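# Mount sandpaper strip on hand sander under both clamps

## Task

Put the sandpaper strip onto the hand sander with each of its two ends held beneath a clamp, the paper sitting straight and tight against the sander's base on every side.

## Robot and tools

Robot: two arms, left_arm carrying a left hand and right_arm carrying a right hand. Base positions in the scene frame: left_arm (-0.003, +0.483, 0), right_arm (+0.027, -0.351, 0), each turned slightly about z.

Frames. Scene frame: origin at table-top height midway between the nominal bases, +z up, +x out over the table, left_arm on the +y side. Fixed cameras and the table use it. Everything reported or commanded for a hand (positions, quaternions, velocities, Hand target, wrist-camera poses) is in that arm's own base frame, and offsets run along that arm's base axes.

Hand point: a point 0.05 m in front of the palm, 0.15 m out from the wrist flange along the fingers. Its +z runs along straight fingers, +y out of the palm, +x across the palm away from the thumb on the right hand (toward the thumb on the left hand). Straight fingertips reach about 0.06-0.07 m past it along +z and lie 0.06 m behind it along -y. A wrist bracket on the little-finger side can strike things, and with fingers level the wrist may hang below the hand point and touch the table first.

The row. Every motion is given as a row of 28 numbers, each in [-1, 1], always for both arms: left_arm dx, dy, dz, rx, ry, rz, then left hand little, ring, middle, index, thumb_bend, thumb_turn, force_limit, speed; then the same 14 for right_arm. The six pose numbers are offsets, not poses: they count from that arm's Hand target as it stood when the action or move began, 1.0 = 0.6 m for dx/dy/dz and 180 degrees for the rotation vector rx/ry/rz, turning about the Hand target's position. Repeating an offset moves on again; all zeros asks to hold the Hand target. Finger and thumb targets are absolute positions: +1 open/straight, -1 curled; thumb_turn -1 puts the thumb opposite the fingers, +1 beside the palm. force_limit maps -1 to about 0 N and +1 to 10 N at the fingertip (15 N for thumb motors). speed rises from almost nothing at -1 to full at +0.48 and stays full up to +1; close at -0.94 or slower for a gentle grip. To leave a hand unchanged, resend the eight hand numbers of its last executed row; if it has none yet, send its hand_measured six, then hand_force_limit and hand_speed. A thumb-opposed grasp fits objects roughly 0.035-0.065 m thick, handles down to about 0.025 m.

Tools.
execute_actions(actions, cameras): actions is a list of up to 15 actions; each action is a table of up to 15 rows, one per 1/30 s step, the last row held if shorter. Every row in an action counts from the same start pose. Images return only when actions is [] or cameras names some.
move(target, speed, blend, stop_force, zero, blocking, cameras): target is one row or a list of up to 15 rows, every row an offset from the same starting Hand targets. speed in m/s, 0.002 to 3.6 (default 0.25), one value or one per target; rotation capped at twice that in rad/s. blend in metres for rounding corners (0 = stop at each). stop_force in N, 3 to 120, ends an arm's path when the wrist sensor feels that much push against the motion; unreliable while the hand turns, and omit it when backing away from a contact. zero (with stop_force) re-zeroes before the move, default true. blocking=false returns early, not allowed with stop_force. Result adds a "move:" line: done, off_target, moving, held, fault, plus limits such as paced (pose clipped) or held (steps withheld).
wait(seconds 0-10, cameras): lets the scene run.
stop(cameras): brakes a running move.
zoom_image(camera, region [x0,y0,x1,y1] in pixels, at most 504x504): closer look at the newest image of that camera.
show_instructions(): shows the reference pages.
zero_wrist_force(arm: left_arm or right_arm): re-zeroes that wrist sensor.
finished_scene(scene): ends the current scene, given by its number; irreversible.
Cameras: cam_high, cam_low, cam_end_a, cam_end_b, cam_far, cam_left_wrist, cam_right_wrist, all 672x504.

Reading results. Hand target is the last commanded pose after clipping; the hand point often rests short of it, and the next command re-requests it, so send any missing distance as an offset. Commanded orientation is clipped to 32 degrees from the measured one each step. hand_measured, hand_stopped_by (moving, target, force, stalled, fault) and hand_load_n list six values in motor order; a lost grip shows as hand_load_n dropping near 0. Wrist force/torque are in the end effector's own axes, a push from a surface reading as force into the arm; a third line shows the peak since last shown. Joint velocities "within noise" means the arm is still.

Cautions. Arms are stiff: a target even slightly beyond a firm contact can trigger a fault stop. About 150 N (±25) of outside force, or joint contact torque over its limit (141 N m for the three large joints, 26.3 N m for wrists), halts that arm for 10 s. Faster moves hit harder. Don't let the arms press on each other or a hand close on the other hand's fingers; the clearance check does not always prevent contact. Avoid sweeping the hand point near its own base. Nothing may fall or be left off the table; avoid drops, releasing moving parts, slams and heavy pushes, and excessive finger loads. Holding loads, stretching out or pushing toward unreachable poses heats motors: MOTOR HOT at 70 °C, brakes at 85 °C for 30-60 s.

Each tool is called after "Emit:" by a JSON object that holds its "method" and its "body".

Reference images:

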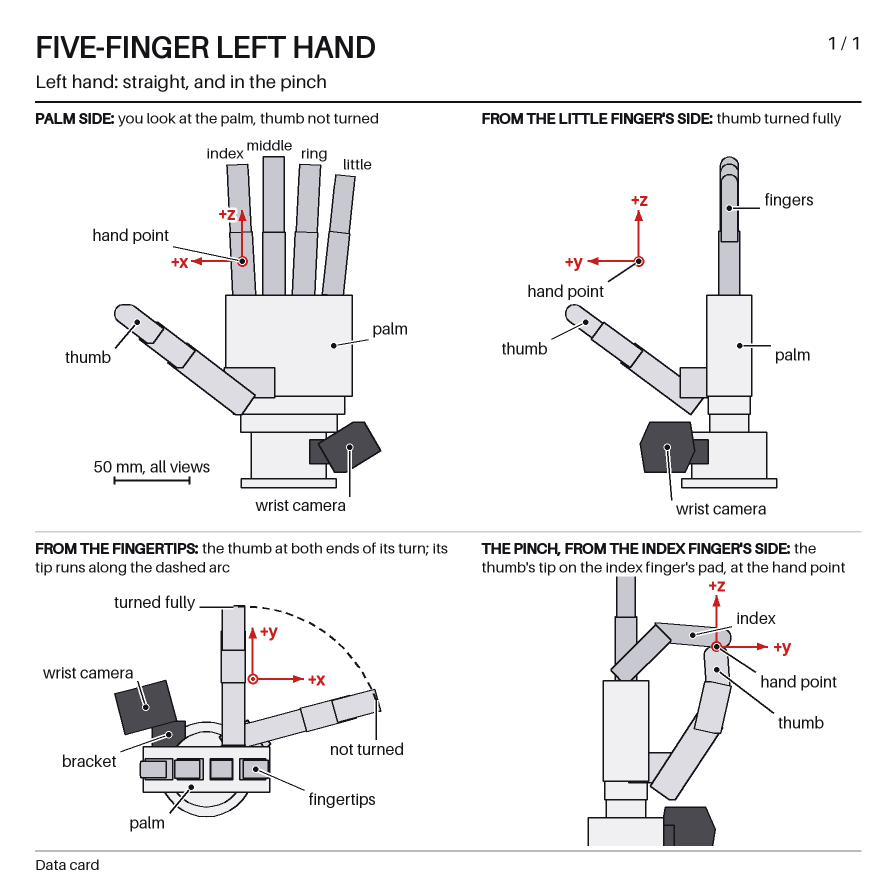

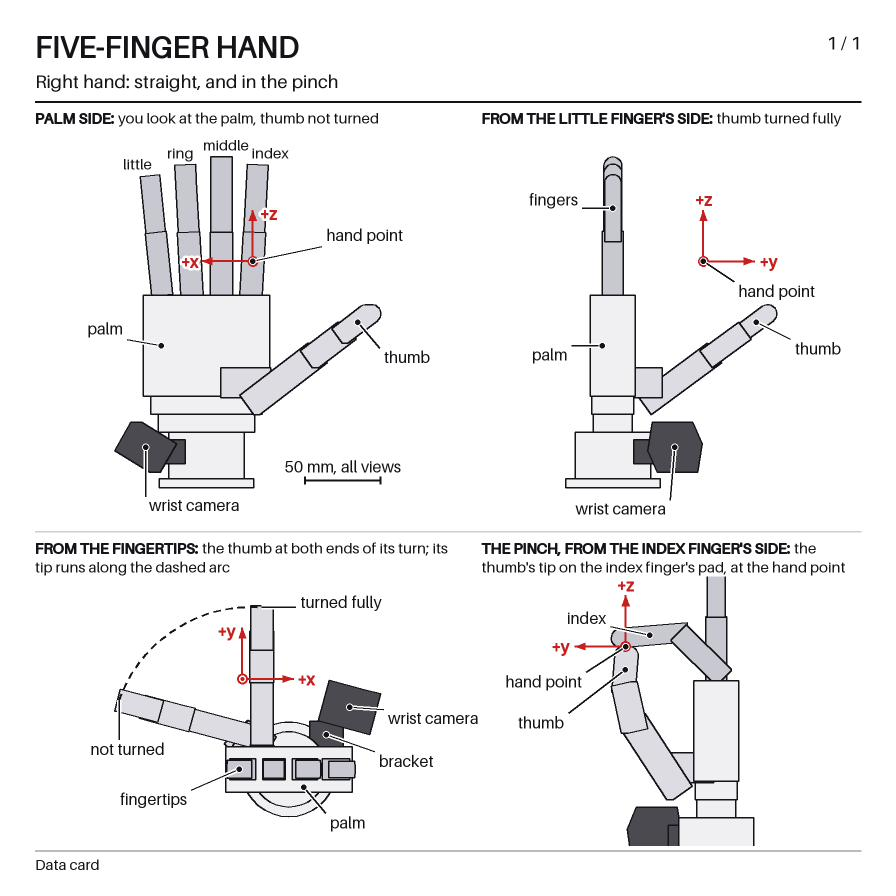

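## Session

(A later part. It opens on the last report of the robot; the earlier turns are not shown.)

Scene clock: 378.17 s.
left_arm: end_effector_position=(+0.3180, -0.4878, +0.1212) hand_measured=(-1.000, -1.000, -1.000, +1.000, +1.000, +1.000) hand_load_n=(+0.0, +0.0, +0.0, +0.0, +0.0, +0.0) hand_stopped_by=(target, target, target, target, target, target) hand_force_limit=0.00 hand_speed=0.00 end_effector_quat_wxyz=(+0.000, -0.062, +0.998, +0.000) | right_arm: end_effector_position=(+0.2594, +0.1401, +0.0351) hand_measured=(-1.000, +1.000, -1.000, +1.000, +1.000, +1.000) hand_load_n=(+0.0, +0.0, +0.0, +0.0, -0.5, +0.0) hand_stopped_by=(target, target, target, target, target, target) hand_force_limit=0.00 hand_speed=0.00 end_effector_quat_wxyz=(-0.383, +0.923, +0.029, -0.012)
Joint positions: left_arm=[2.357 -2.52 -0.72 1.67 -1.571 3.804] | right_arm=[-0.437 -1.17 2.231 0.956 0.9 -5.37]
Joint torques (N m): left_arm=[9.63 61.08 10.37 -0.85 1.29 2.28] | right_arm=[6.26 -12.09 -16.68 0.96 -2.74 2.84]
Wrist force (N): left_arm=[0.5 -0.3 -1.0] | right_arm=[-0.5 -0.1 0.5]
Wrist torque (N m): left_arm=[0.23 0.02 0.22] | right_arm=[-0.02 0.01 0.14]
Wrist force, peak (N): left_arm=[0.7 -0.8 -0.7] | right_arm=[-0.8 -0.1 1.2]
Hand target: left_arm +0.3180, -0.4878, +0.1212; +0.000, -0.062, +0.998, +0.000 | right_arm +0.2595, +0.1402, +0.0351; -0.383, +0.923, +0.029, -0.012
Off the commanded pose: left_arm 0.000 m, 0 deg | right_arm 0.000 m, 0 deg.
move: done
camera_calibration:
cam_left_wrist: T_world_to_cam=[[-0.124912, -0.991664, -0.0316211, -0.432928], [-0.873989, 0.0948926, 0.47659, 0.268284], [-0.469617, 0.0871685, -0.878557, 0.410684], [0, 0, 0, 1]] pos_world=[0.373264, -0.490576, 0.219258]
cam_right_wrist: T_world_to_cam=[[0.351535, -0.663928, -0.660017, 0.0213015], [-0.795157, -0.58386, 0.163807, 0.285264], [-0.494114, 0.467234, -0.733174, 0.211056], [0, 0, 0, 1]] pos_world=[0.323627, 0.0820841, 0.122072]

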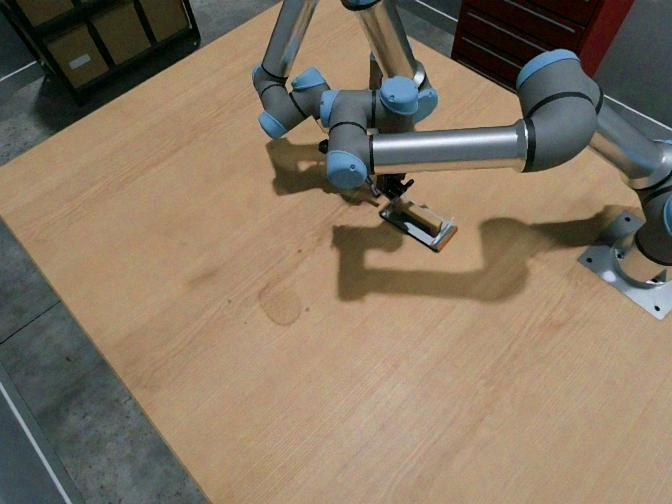

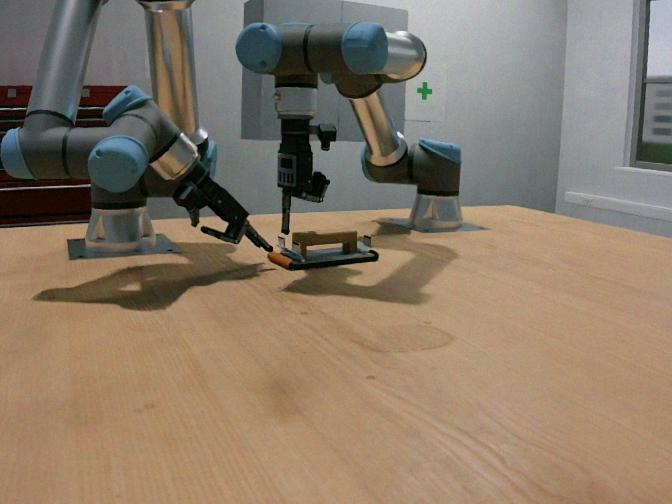

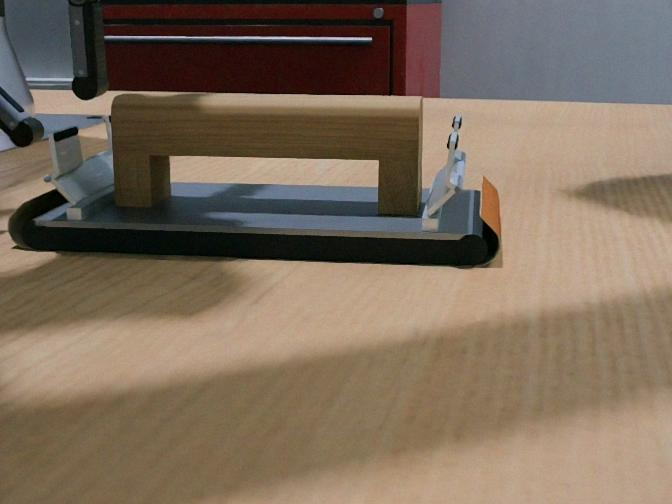

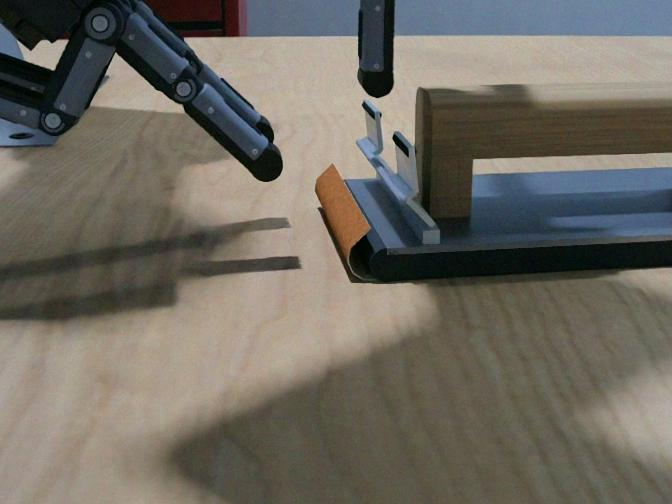

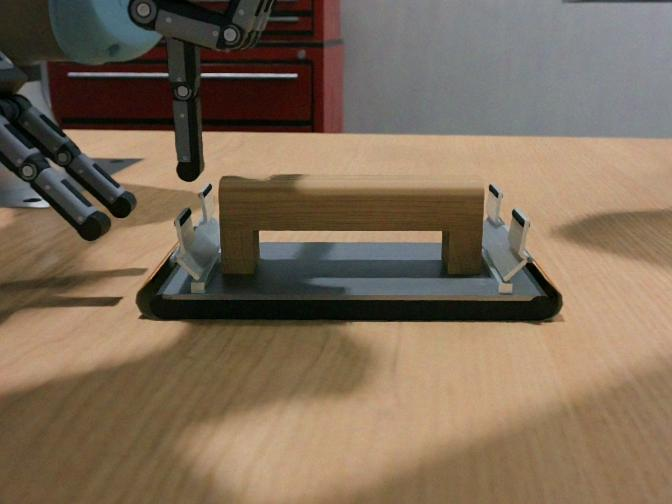

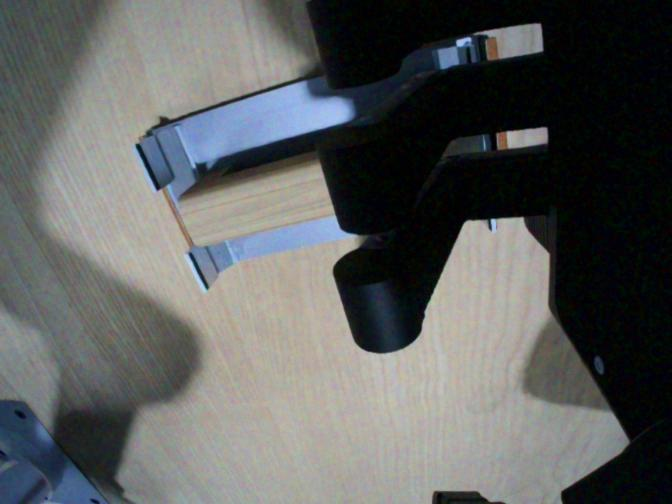

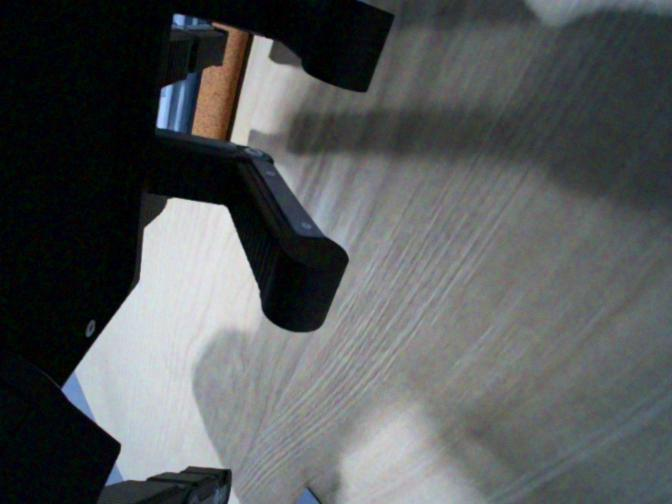

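Emit:
{"method": "zoom_image", "body": {"camera": "cam_end_b", "region": [230, 60, 470, 290]}}

Emit:
{"method": "zoom_image", "body": {"camera": "cam_far", "region": [60, 150, 260, 330]}}

Emit:
{"method": "zoom_image", "body": {"camera": "cam_low", "region": [240, 190, 340, 280]}}

Scaled by 2.100 from the camera's 672x504 image, which has a finer 960x720 frame.

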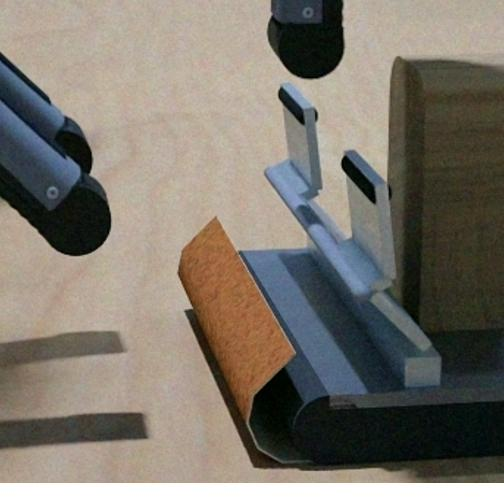

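Scaled by 2.520 from the camera's 672x504 image, which has a finer 960x720 frame.

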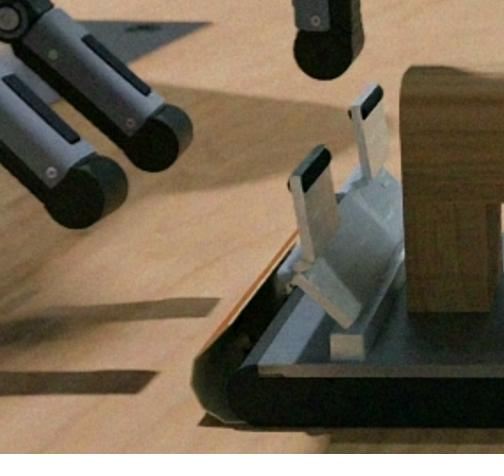

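Scaled by 5.040 from the camera's 672x504 image, which has a finer 960x720 frame.

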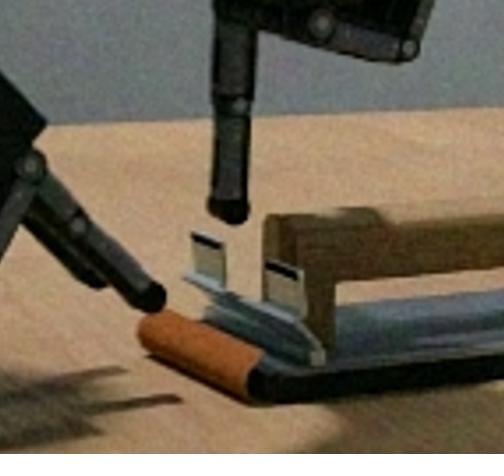

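Emit:
{"method": "move", "body": {"target": [0.0073, 0.0045, -0.025, 0, 0, 0, -1, -1, -1, 1, 1, 1, 0, 0, 0.0033, 0.0225, -0.0218, 0, 0, 0, -1, 1, -1, 1, 1, 1, 0, 0], "speed": 0.08, "cameras": ["cam_far", "cam_end_b", "cam_low"]}}

Emit:
{"method": "zoom_image", "body": {"camera": "cam_end_b", "region": [230, 60, 470, 290]}}

Emit:
{"method": "zoom_image", "body": {"camera": "cam_far", "region": [60, 150, 260, 330]}}

Emit:
{"method": "zoom_image", "body": {"camera": "cam_low", "region": [240, 190, 340, 280]}}

Scene clock: 451.00 s.
left_arm: end_effector_position=(+0.3224, -0.4851, +0.1063) hand_measured=(-1.000, -1.000, -1.000, +1.000, +1.000, +1.000) hand_load_n=(+0.0, +0.0, +0.0, +0.0, -0.5, +0.5) hand_stopped_by=(target, target, target, target, target, target) hand_force_limit=0.00 hand_speed=0.00 end_effector_quat_wxyz=(+0.000, -0.062, +0.998, +0.000) | right_arm: end_effector_position=(+0.2614, +0.1536, +0.0220) hand_measured=(-1.000, +1.000, -1.000, +1.000, +1.000, +1.000) hand_load_n=(+0.0, +0.0, +0.0, +0.0, +0.0, +0.0) hand_stopped_by=(target, target, target, target, target, target) hand_force_limit=0.00 hand_speed=0.00 end_effector_quat_wxyz=(-0.383, +0.923, +0.029, -0.012)
Joint positions: left_arm=[2.365 -2.526 -0.746 1.702 -1.571 3.812] | right_arm=[-0.388 -1.138 2.223 0.897 0.88 -5.313]
Joint torques (N m): left_arm=[9.51 45.55 10.27 -1.23 0.59 2.36] | right_arm=[5.81 -12.99 -16.13 0.85 -2.69 2.71]
Wrist force (N): left_arm=[0.3 -0.3 -1.0] | right_arm=[-0.9 -0.5 0.6]
Wrist torque (N m): left_arm=[0.24 0.05 0.20] | right_arm=[-0.08 0.05 0.09]
Wrist force, peak (N): left_arm=[0.8 -0.5 -1.1] | right_arm=[-1.0 -0.7 0.7]
Hand target: left_arm +0.3224, -0.4851, +0.1062; +0.000, -0.062, +0.998, +0.000 | right_arm +0.2614, +0.1537, +0.0220; -0.383, +0.923, +0.029, -0.012
Off the commanded pose: left_arm 0.000 m, 0 deg | right_arm 0.000 m, 0 deg.
move: done
Images, in order (width x height): cam_low 672x504, cam_end_b 672x504, cam_far 672x504.

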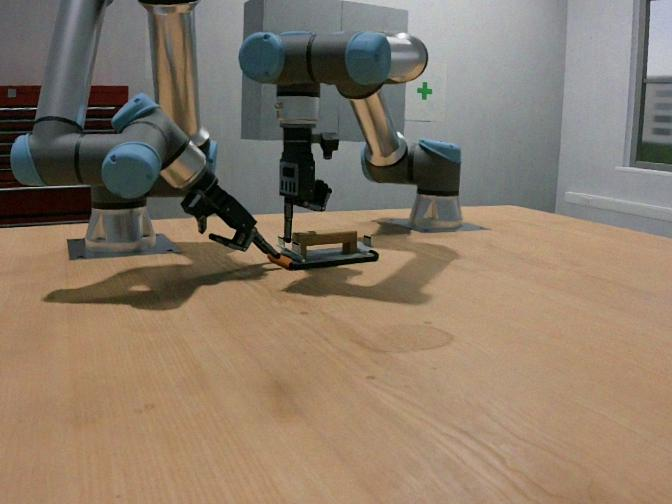

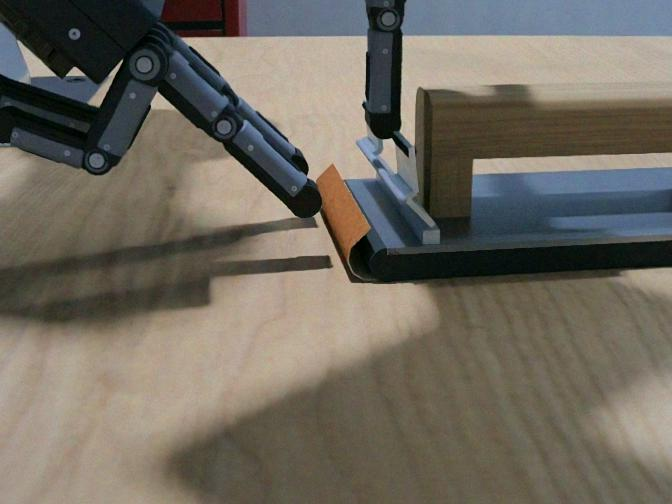

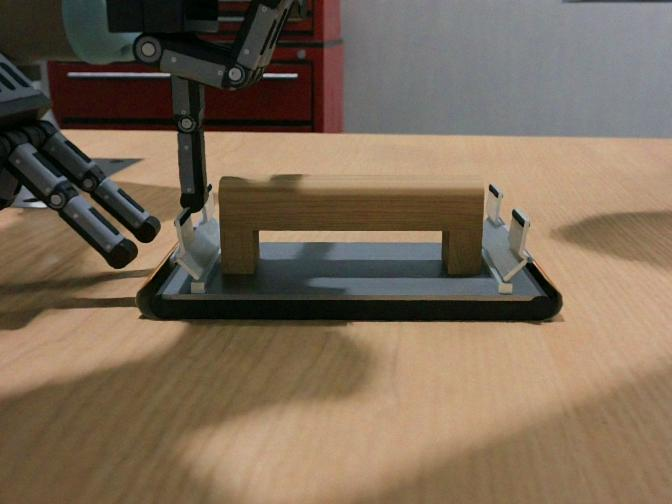

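Scaled by 2.100 from the camera's 672x504 image, which has a finer 960x720 frame.

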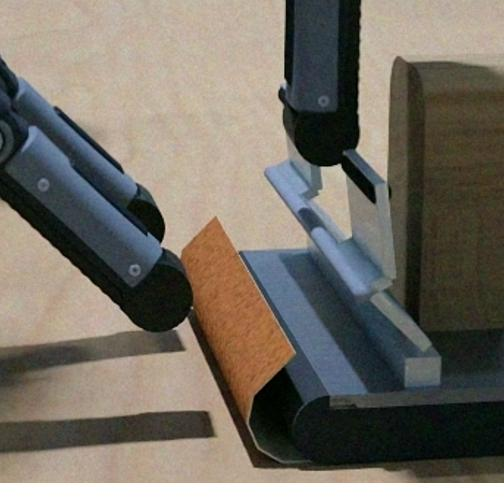

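Scaled by 2.520 from the camera's 672x504 image, which has a finer 960x720 frame.

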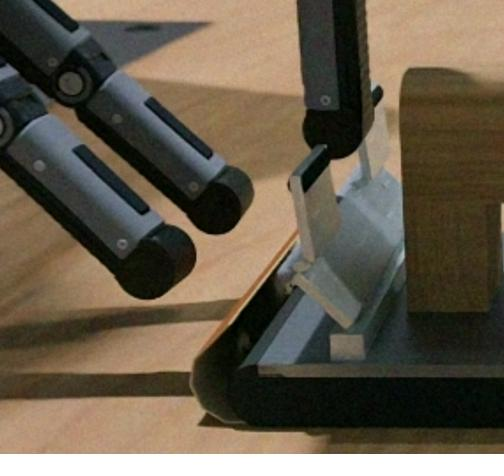

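Scaled by 5.040 from the camera's 672x504 image, which has a finer 960x720 frame.

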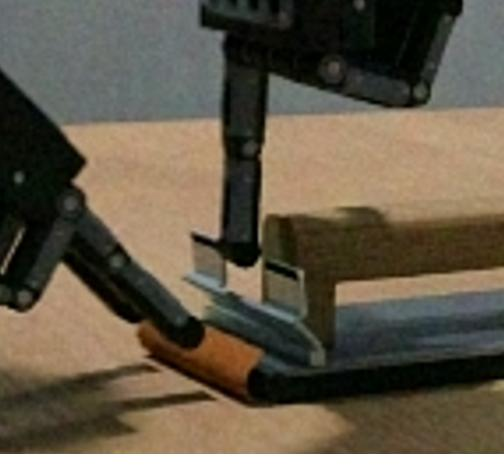

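Emit:
{"method": "move", "body": {"target": [0, 0, 0, 0, 0, 0, -1, -1, -1, 1, 1, 1, 0, 0, -0.0017, 0.0266, 0, 0, 0, 0, -1, 1, -1, 1, 1, 1, 0, 0], "speed": 0.04, "cameras": ["cam_far", "cam_end_b", "cam_low"]}}

Emit:
{"method": "zoom_image", "body": {"camera": "cam_end_b", "region": [230, 60, 470, 290]}}

Emit:
{"method": "zoom_image", "body": {"camera": "cam_far", "region": [60, 150, 260, 330]}}

Scene clock: 459.77 s.
left_arm: end_effector_position=(+0.3224, -0.4851, +0.1062) hand_measured=(-1.000, -1.000, -1.000, +1.000, +1.000, +1.000) hand_load_n=(+0.0, +0.0, +0.0, +0.0, +0.0, +0.0) hand_stopped_by=(target, target, target, target, target, target) hand_force_limit=0.00 hand_speed=0.00 end_effector_quat_wxyz=(+0.000, -0.062, +0.998, +0.000) | right_arm: end_effector_position=(+0.2604, +0.1696, +0.0220) hand_measured=(-1.000, +1.000, -1.000, +1.000, +1.000, +1.000) hand_load_n=(+0.0, +0.0, +0.0, +0.0, +0.0, +0.0) hand_stopped_by=(target, target, target, target, target, target) hand_force_limit=0.00 hand_speed=0.00 end_effector_quat_wxyz=(-0.383, +0.923, +0.029, -0.012)
Joint positions: left_arm=[2.365 -2.526 -0.746 1.702 -1.571 3.812] | right_arm=[-0.334 -1.145 2.215 0.869 0.859 -5.248]
Joint torques (N m): left_arm=[9.72 46.16 9.62 -0.84 1.53 2.4] | right_arm=[6.11 -41.88 -16.37 0.93 -2.69 2.93]
Wrist force (N): left_arm=[0.4 -0.8 -1.0] | right_arm=[-0.9 -0.5 0.3]
Wrist torque (N m): left_arm=[0.17 0.04 0.22] | right_arm=[-0.10 0.07 0.10]
Wrist force, peak (N): left_arm=[0.7 -0.8 -1.1] | right_arm=[-1.3 -0.8 0.2]
Hand target: left_arm +0.3224, -0.4851, +0.1062; +0.000, -0.062, +0.998, +0.000 | right_arm +0.2604, +0.1696, +0.0220; -0.383, +0.923, +0.029, -0.012
Off the commanded pose: left_arm 0.000 m, 0 deg | right_arm 0.000 m, 0 deg.
move: done
Images, in order (width x height): cam_low 672x504, cam_end_b 672x504, cam_far 672x504.

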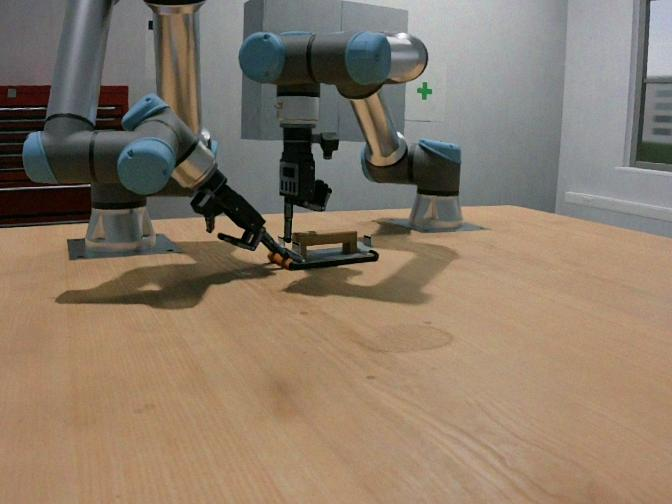

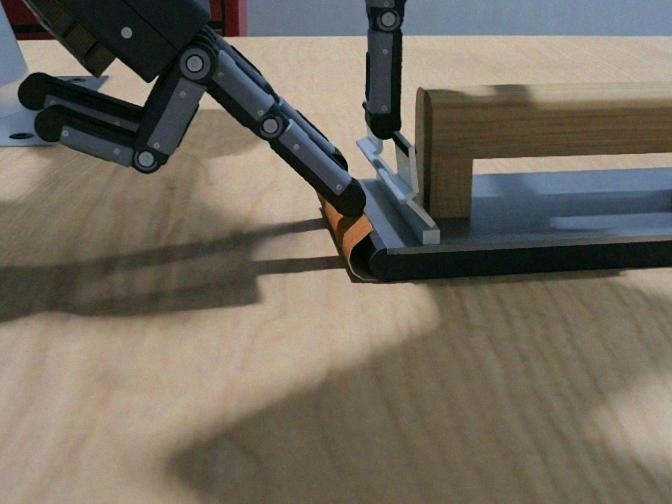

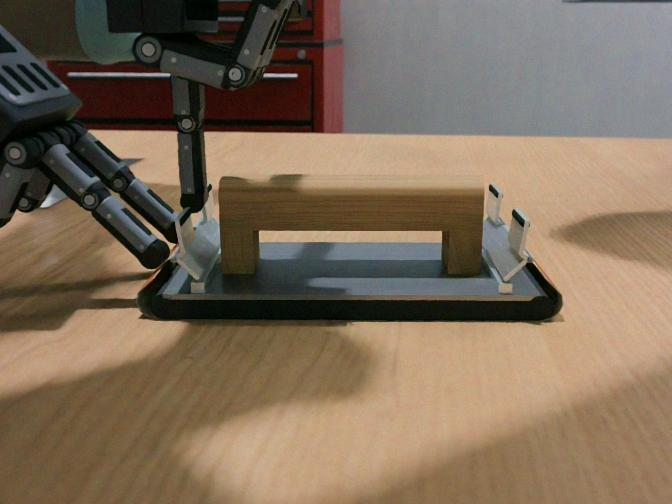

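Scaled by 2.100 from the camera's 672x504 image, which has a finer 960x720 frame.

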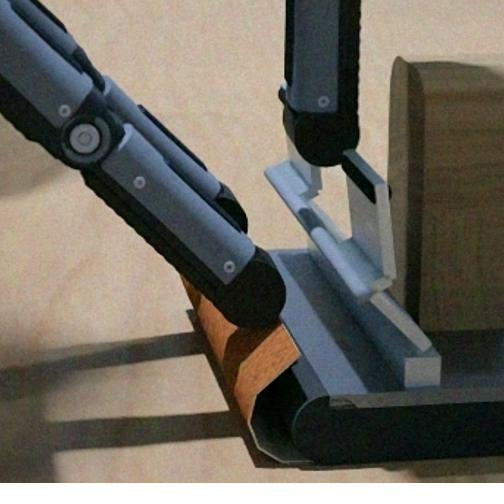

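Scaled by 2.520 from the camera's 672x504 image, which has a finer 960x720 frame.

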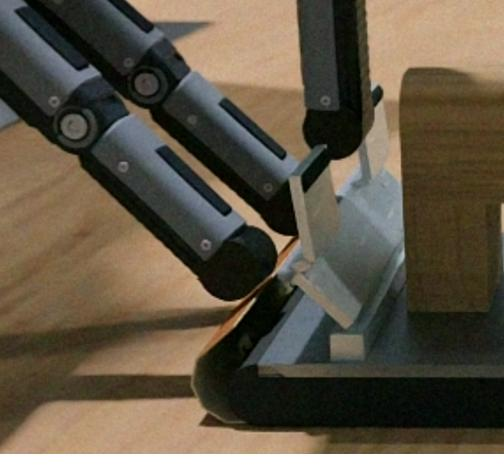

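Emit:
{"method": "move", "body": {"target": [0, 0, 0, 0, 0, 0, -1, -1, -1, 1, 1, 1, 0, 0, -0.0009, 0.0133, -0.0017, 0, 0, 0, -1, 1, -1, 1, 1, 1, 0, 0], "speed": 0.03, "cameras": ["cam_far", "cam_end_b", "cam_low", "cam_right_wrist"]}}

Emit:
{"method": "zoom_image", "body": {"camera": "cam_end_b", "region": [300, 100, 460, 290]}}

Emit:
{"method": "zoom_image", "body": {"camera": "cam_far", "region": [100, 180, 260, 330]}}

Scene clock: 466.27 s.
left_arm: end_effector_position=(+0.3224, -0.4851, +0.1062) hand_measured=(-1.000, -1.000, -1.000, +1.000, +1.000, +1.000) hand_load_n=(+0.0, +0.0, +0.0, +0.0, +0.0, +0.0) hand_stopped_by=(target, target, target, target, target, target) hand_force_limit=0.00 hand_speed=0.00 end_effector_quat_wxyz=(+0.000, -0.062, +0.998, +0.000) | right_arm: end_effector_position=(+0.2599, +0.1776, +0.0210) hand_measured=(-1.000, +1.000, -1.000, +1.000, +1.000, +1.000) hand_load_n=(+0.0, +0.0, +0.0, +0.0, +0.0, +0.0) hand_stopped_by=(target, target, target, target, target, target) hand_force_limit=0.00 hand_speed=0.00 end_effector_quat_wxyz=(-0.383, +0.923, +0.029, -0.012)
Joint positions: left_arm=[2.365 -2.526 -0.746 1.702 -1.571 3.812] | right_arm=[-0.307 -1.146 2.211 0.852 0.85 -5.214]
Joint torques (N m): left_arm=[9.39 51.36 10.22 -0.79 1.43 2.21] | right_arm=[6.48 -42.15 -17.69 1 -2.68 2.87]
Wrist force (N): left_arm=[0.6 -0.4 -0.9] | right_arm=[-1.1 -0.6 0.6]
Wrist torque (N m): left_arm=[0.21 0.01 0.23] | right_arm=[-0.13 0.09 0.08]
Wrist force, peak (N): left_arm=[0.7 -0.5 -1.0] | right_arm=[-1.1 -0.8 0.4]
Hand target: left_arm +0.3224, -0.4851, +0.1062; +0.000, -0.062, +0.998, +0.000 | right_arm +0.2599, +0.1776, +0.0210; -0.383, +0.923, +0.029, -0.012
Off the commanded pose: left_arm 0.000 m, 0 deg | right_arm 0.000 m, 0 deg.
move: done
camera_calibration:
cam_right_wrist: T_world_to_cam=[[0.351535, -0.663928, -0.660017, 0.0365843], [-0.795157, -0.58386, 0.163807, 0.309824], [-0.494114, 0.467234, -0.733174, 0.183418], [0, 0, 0, 1]] pos_world=[0.324127, 0.119484, 0.107872]
Images, in order (width x height): cam_low 672x504, cam_end_b 672x504, cam_far 672x504, cam_right_wrist 672x504.

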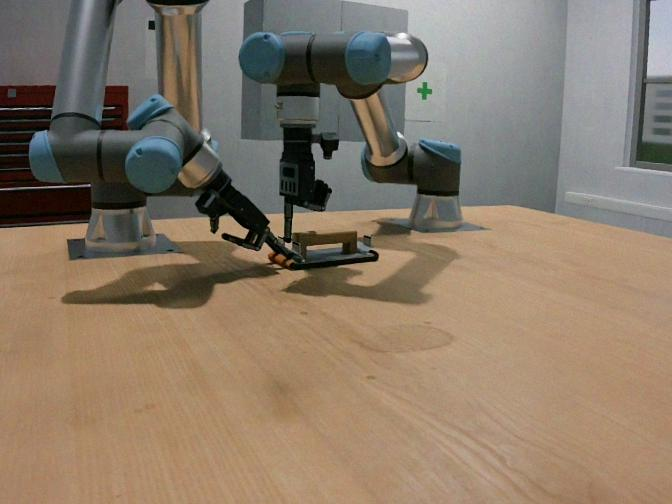

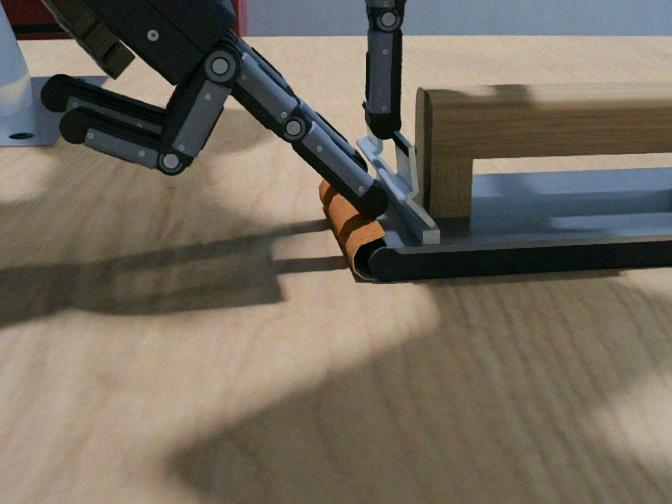

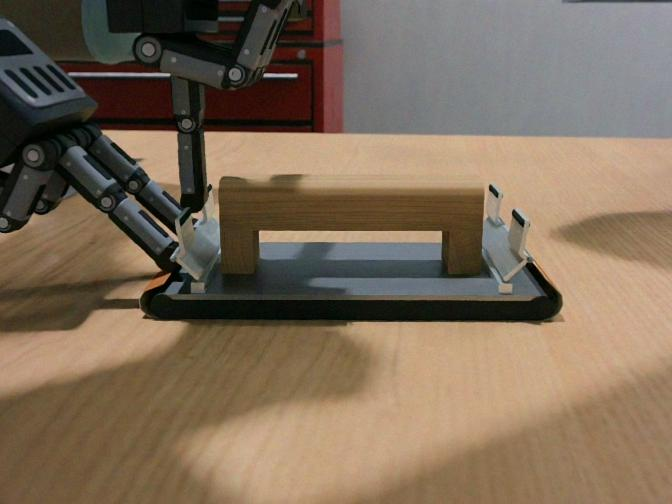

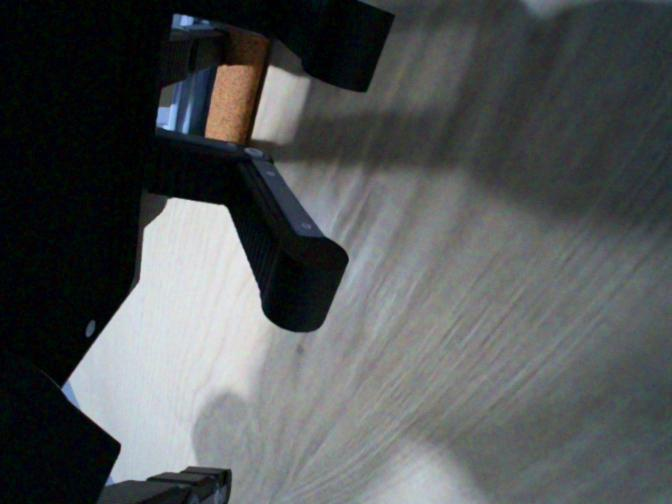

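Scaled by 2.653 from the camera's 672x504 image, which has a finer 960x720 frame.

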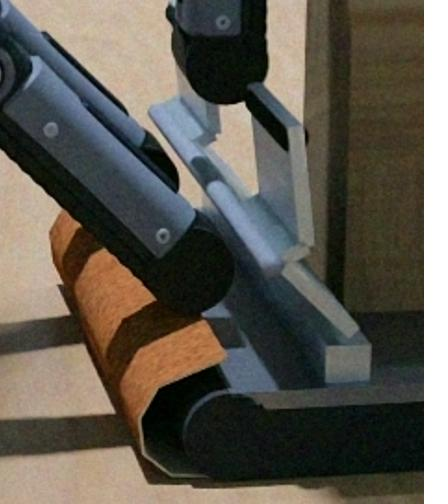

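Scaled by 3.150 from the camera's 672x504 image, which has a finer 960x720 frame.

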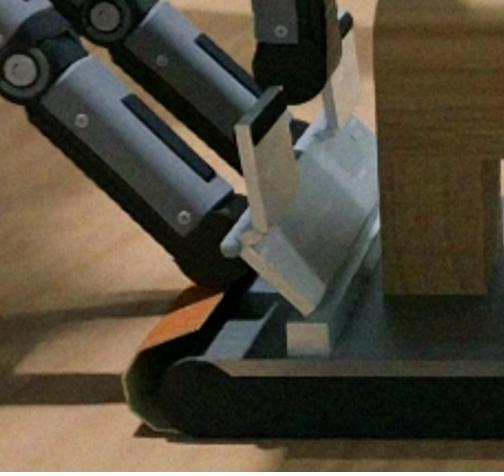

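Emit:
{"method": "move", "body": {"target": [0, 0, 0, 0, 0, 0, -1, -1, -1, 1, 1, 1, 0, 0, 0.001, -0.0158, 0.001, 0, 0, 0, -1, 1, -1, 1, 1, 1, 0, 0], "speed": 0.04}}

Emit:
{"method": "move", "body": {"target": [0, 0, 0, 0, 0, 0, -1, -1, -1, 1, 1, 1, 0, 0, -0.0003, 0.0053, -0.0095, 0, 0, 0, -1, 1, -1, 1, 1, 1, 0, 0], "speed": 0.015, "stop_force": 6, "cameras": ["cam_far", "cam_end_b", "cam_low", "cam_right_wrist"]}}

Emit:
{"method": "zoom_image", "body": {"camera": "cam_end_b", "region": [300, 100, 460, 290]}}

Emit:
{"method": "zoom_image", "body": {"camera": "cam_far", "region": [100, 180, 260, 330]}}

Scene clock: 482.40 s.
left_arm: end_effector_position=(+0.3224, -0.4851, +0.1062) hand_measured=(-1.000, -1.000, -1.000, +1.000, +1.000, +1.000) hand_load_n=(+0.5, +0.0, +0.0, +0.0, +0.0, +0.0) hand_stopped_by=(target, target, target, target, target, target) hand_force_limit=0.00 hand_speed=0.00 end_effector_quat_wxyz=(+0.000, -0.062, +0.998, +0.000) | right_arm: end_effector_position=(+0.2605, +0.1682, +0.0215) hand_measured=(-1.000, +1.000, -1.000, +1.000, +1.000, +1.000) hand_load_n=(+0.0, +0.0, +0.0, +0.0, +0.0, +0.0) hand_stopped_by=(target, target, target, target, target, target) hand_force_limit=0.00 hand_speed=0.00 end_effector_quat_wxyz=(-0.383, +0.923, +0.029, -0.012)
Joint positions: left_arm=[2.365 -2.526 -0.746 1.702 -1.571 3.812] | right_arm=[-0.339 -1.143 2.216 0.87 0.861 -5.253]
Joint torques (N m): left_arm=[9.48 55.19 9.88 -0.8 1.39 2.2] | right_arm=[-7.5 -12.94 2.45 5.23 0.53 -2.88]
Wrist force (N): left_arm=[0.5 -0.5 -0.6] | right_arm=[-0.9 -0.5 0.3]
Wrist torque (N m): left_arm=[0.19 0.04 0.22] | right_arm=[-0.10 0.08 0.24]
Wrist force, peak (N): left_arm=[0.5 -0.7 -1.1] | right_arm=[-1.2 -0.7 0.6]
Hand target: left_arm +0.3224, -0.4851, +0.1062; +0.000, -0.062, +0.998, +0.000 | right_arm +0.2605, +0.1681, +0.0216; -0.383, +0.923, +0.029, -0.012
Off the commanded pose: left_arm 0.000 m, 0 deg | right_arm 0.000 m, 0 deg.
move: done

Scene clock: 483.83 s.
left_arm: end_effector_position=(+0.3224, -0.4851, +0.1062) hand_measured=(-1.000, -1.000, -1.000, +1.000, +1.000, +1.000) hand_load_n=(+0.0, +0.0, -0.5, +0.0, -0.5, +0.0) hand_stopped_by=(target, target, target, target, target, target) hand_force_limit=0.00 hand_speed=0.00 end_effector_quat_wxyz=(+0.000, -0.062, +0.998, +0.000) | right_arm: end_effector_position=(+0.2603, +0.1713, +0.0159) hand_measured=(-1.000, +1.000, -1.000, +1.000, +1.000, +1.000) hand_load_n=(+0.0, +0.0, +0.0, +0.0, +0.0, +0.0) hand_stopped_by=(target, target, target, target, target, target) hand_force_limit=0.00 hand_speed=0.00 end_effector_quat_wxyz=(-0.383, +0.923, +0.029, -0.012)
Joint positions: left_arm=[2.365 -2.526 -0.746 1.702 -1.571 3.812] | right_arm=[-0.328 -1.13 2.216 0.848 0.857 -5.24]
Joint torques (N m): left_arm=[9.59 55.4 10.07 -0.8 1.44 2.24] | right_arm=[6.14 -13.78 -16.33 0.79 -2.41 2.72]
Wrist force (N): left_arm=[0.4 -0.3 -0.9] | right_arm=[-0.8 -1.4 -1.0]
Wrist torque (N m): left_arm=[0.22 0.05 0.21] | right_arm=[-0.05 0.11 0.08]
Wrist force, peak (N): left_arm=[0.8 -0.4 -1.1] | right_arm=[-0.8 -1.4 -1.0]
Hand target: left_arm +0.3224, -0.4851, +0.1062; +0.000, -0.062, +0.998, +0.000 | right_arm +0.2603, +0.1713, +0.0159; -0.383, +0.923, +0.029, -0.012
Off the commanded pose: left_arm 0.000 m, 0 deg | right_arm 0.000 m, 0 deg.
move: done
camera_calibration:
cam_right_wrist: T_world_to_cam=[[0.351535, -0.663928, -0.660017, 0.0289613], [-0.795157, -0.58386, 0.163807, 0.307357], [-0.494114, 0.467234, -0.733174, 0.182773], [0, 0, 0, 1]] pos_world=[0.324527, 0.113284, 0.102772]
Images, in order (width x height): cam_low 672x504, cam_end_b 672x504, cam_far 672x504, cam_right_wrist 672x504.

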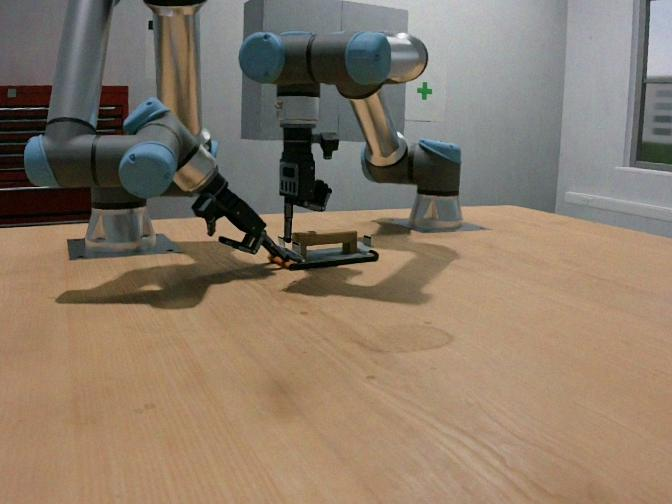

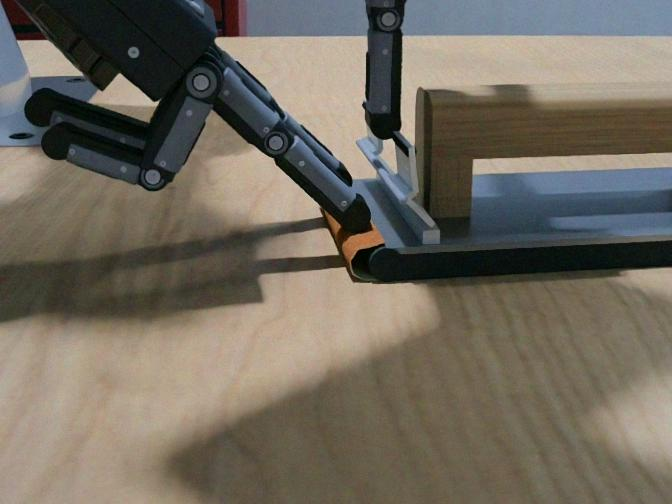

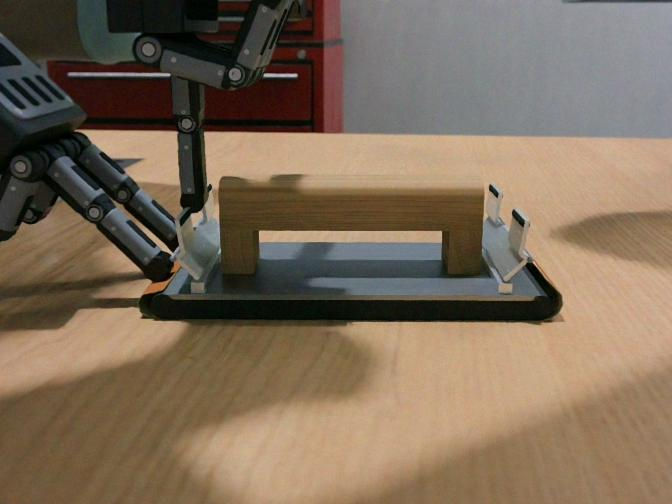

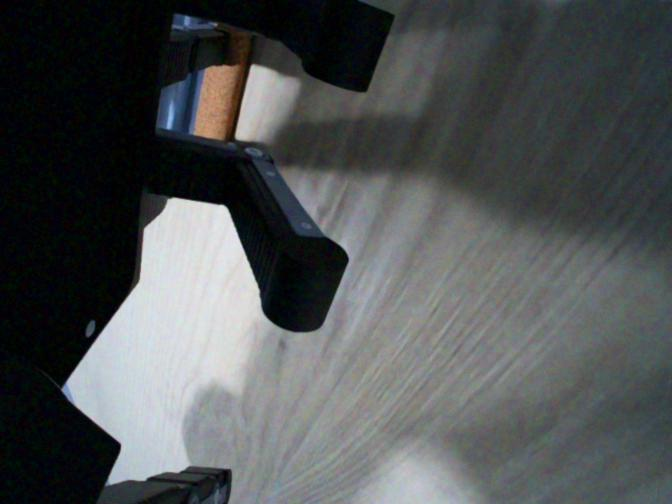

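Scaled by 2.653 from the camera's 672x504 image, which has a finer 960x720 frame.

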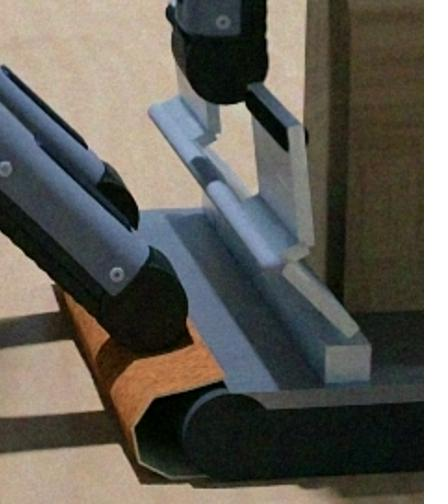

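Scaled by 3.150 from the camera's 672x504 image, which has a finer 960x720 frame.

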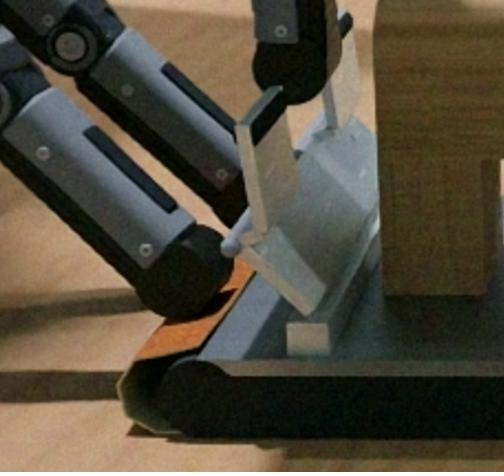

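Emit:
{"method": "move", "body": {"target": [0, 0, 0, 0, 0, 0, -1, -1, -1, 1, 1, 1, 0, 0, 0.0033, -0.0507, 0.02, 0, 0, 0, -1, 1, 0.8, 1, 1, 1, 0, 0], "speed": 0.08, "cameras": ["cam_far", "cam_end_b"]}}

Emit:
{"method": "zoom_image", "body": {"camera": "cam_end_b", "region": [190, 80, 430, 310]}}

Emit:
{"method": "zoom_image", "body": {"camera": "cam_far", "region": [60, 170, 260, 330]}}

Scene clock: 523.27 s.
left_arm: end_effector_position=(+0.3224, -0.4851, +0.1062) hand_measured=(-1.000, -1.000, -1.000, +1.000, +1.000, +1.000) hand_load_n=(+0.0, +0.0, +0.0, +0.5, +0.0, +0.0) hand_stopped_by=(target, target, target, target, target, target) hand_force_limit=0.00 hand_speed=0.00 end_effector_quat_wxyz=(+0.000, -0.062, +0.998, +0.000) | right_arm: end_effector_position=(+0.2623, +0.1409, +0.0278) hand_measured=(-1.000, +1.000, +0.236, +1.000, +1.000, +1.000) hand_load_n=(+0.0, +0.0, -15.0, +0.0, +0.0, -0.5) hand_stopped_by=(target, target, stalled, target, target, target) hand_force_limit=0.00 hand_speed=0.00 end_effector_quat_wxyz=(-0.383, +0.923, +0.029, -0.012)
Joint positions: left_arm=[2.365 -2.526 -0.746 1.702 -1.571 3.812] | right_arm=[-0.43 -1.147 2.225 0.936 0.897 -5.362]
Joint torques (N m): left_arm=[9.22 55.57 9.74 -0.9 1.5 2.21] | right_arm=[-4.35 -37.75 3.57 3.56 0.85 -2.76]
Wrist force (N): left_arm=[0.7 -0.5 -0.7] | right_arm=[-0.6 -6.6 -14.3]
Wrist torque (N m): left_arm=[0.19 0.00 0.23] | right_arm=[-0.09 0.37 0.11]
Wrist force, peak (N): left_arm=[0.5 -0.5 -1.2] | right_arm=[-0.5 -6.2 -15.2]
Hand target: left_arm +0.3224, -0.4851, +0.1062; +0.000, -0.062, +0.998, +0.000 | right_arm +0.2623, +0.1409, +0.0279; -0.383, +0.923, +0.029, -0.012
Off the commanded pose: left_arm 0.000 m, 0 deg | right_arm 0.000 m, 0 deg.
move: done
Images, in order (width x height): cam_end_b 672x504, cam_far 672x504.

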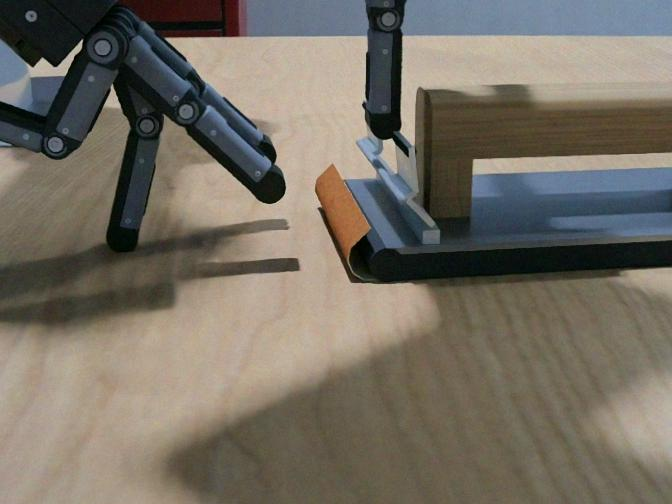

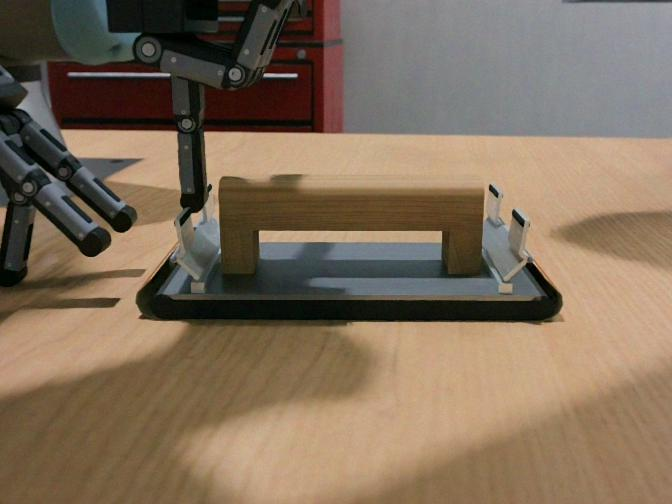

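Scaled by 2.100 from the camera's 672x504 image, which has a finer 960x720 frame.

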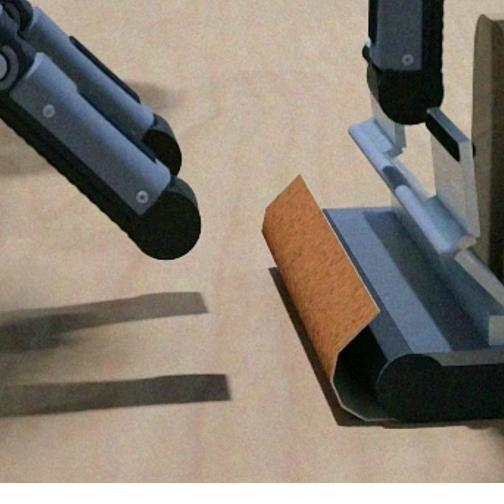

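Scaled by 2.520 from the camera's 672x504 image, which has a finer 960x720 frame.

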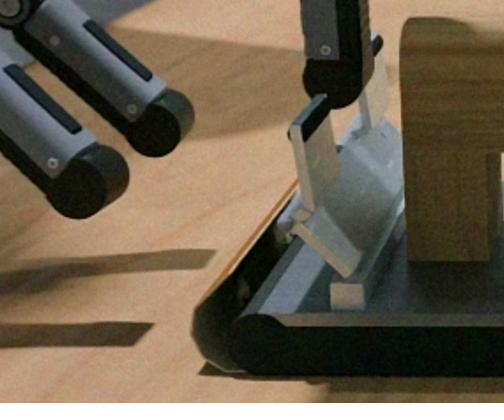

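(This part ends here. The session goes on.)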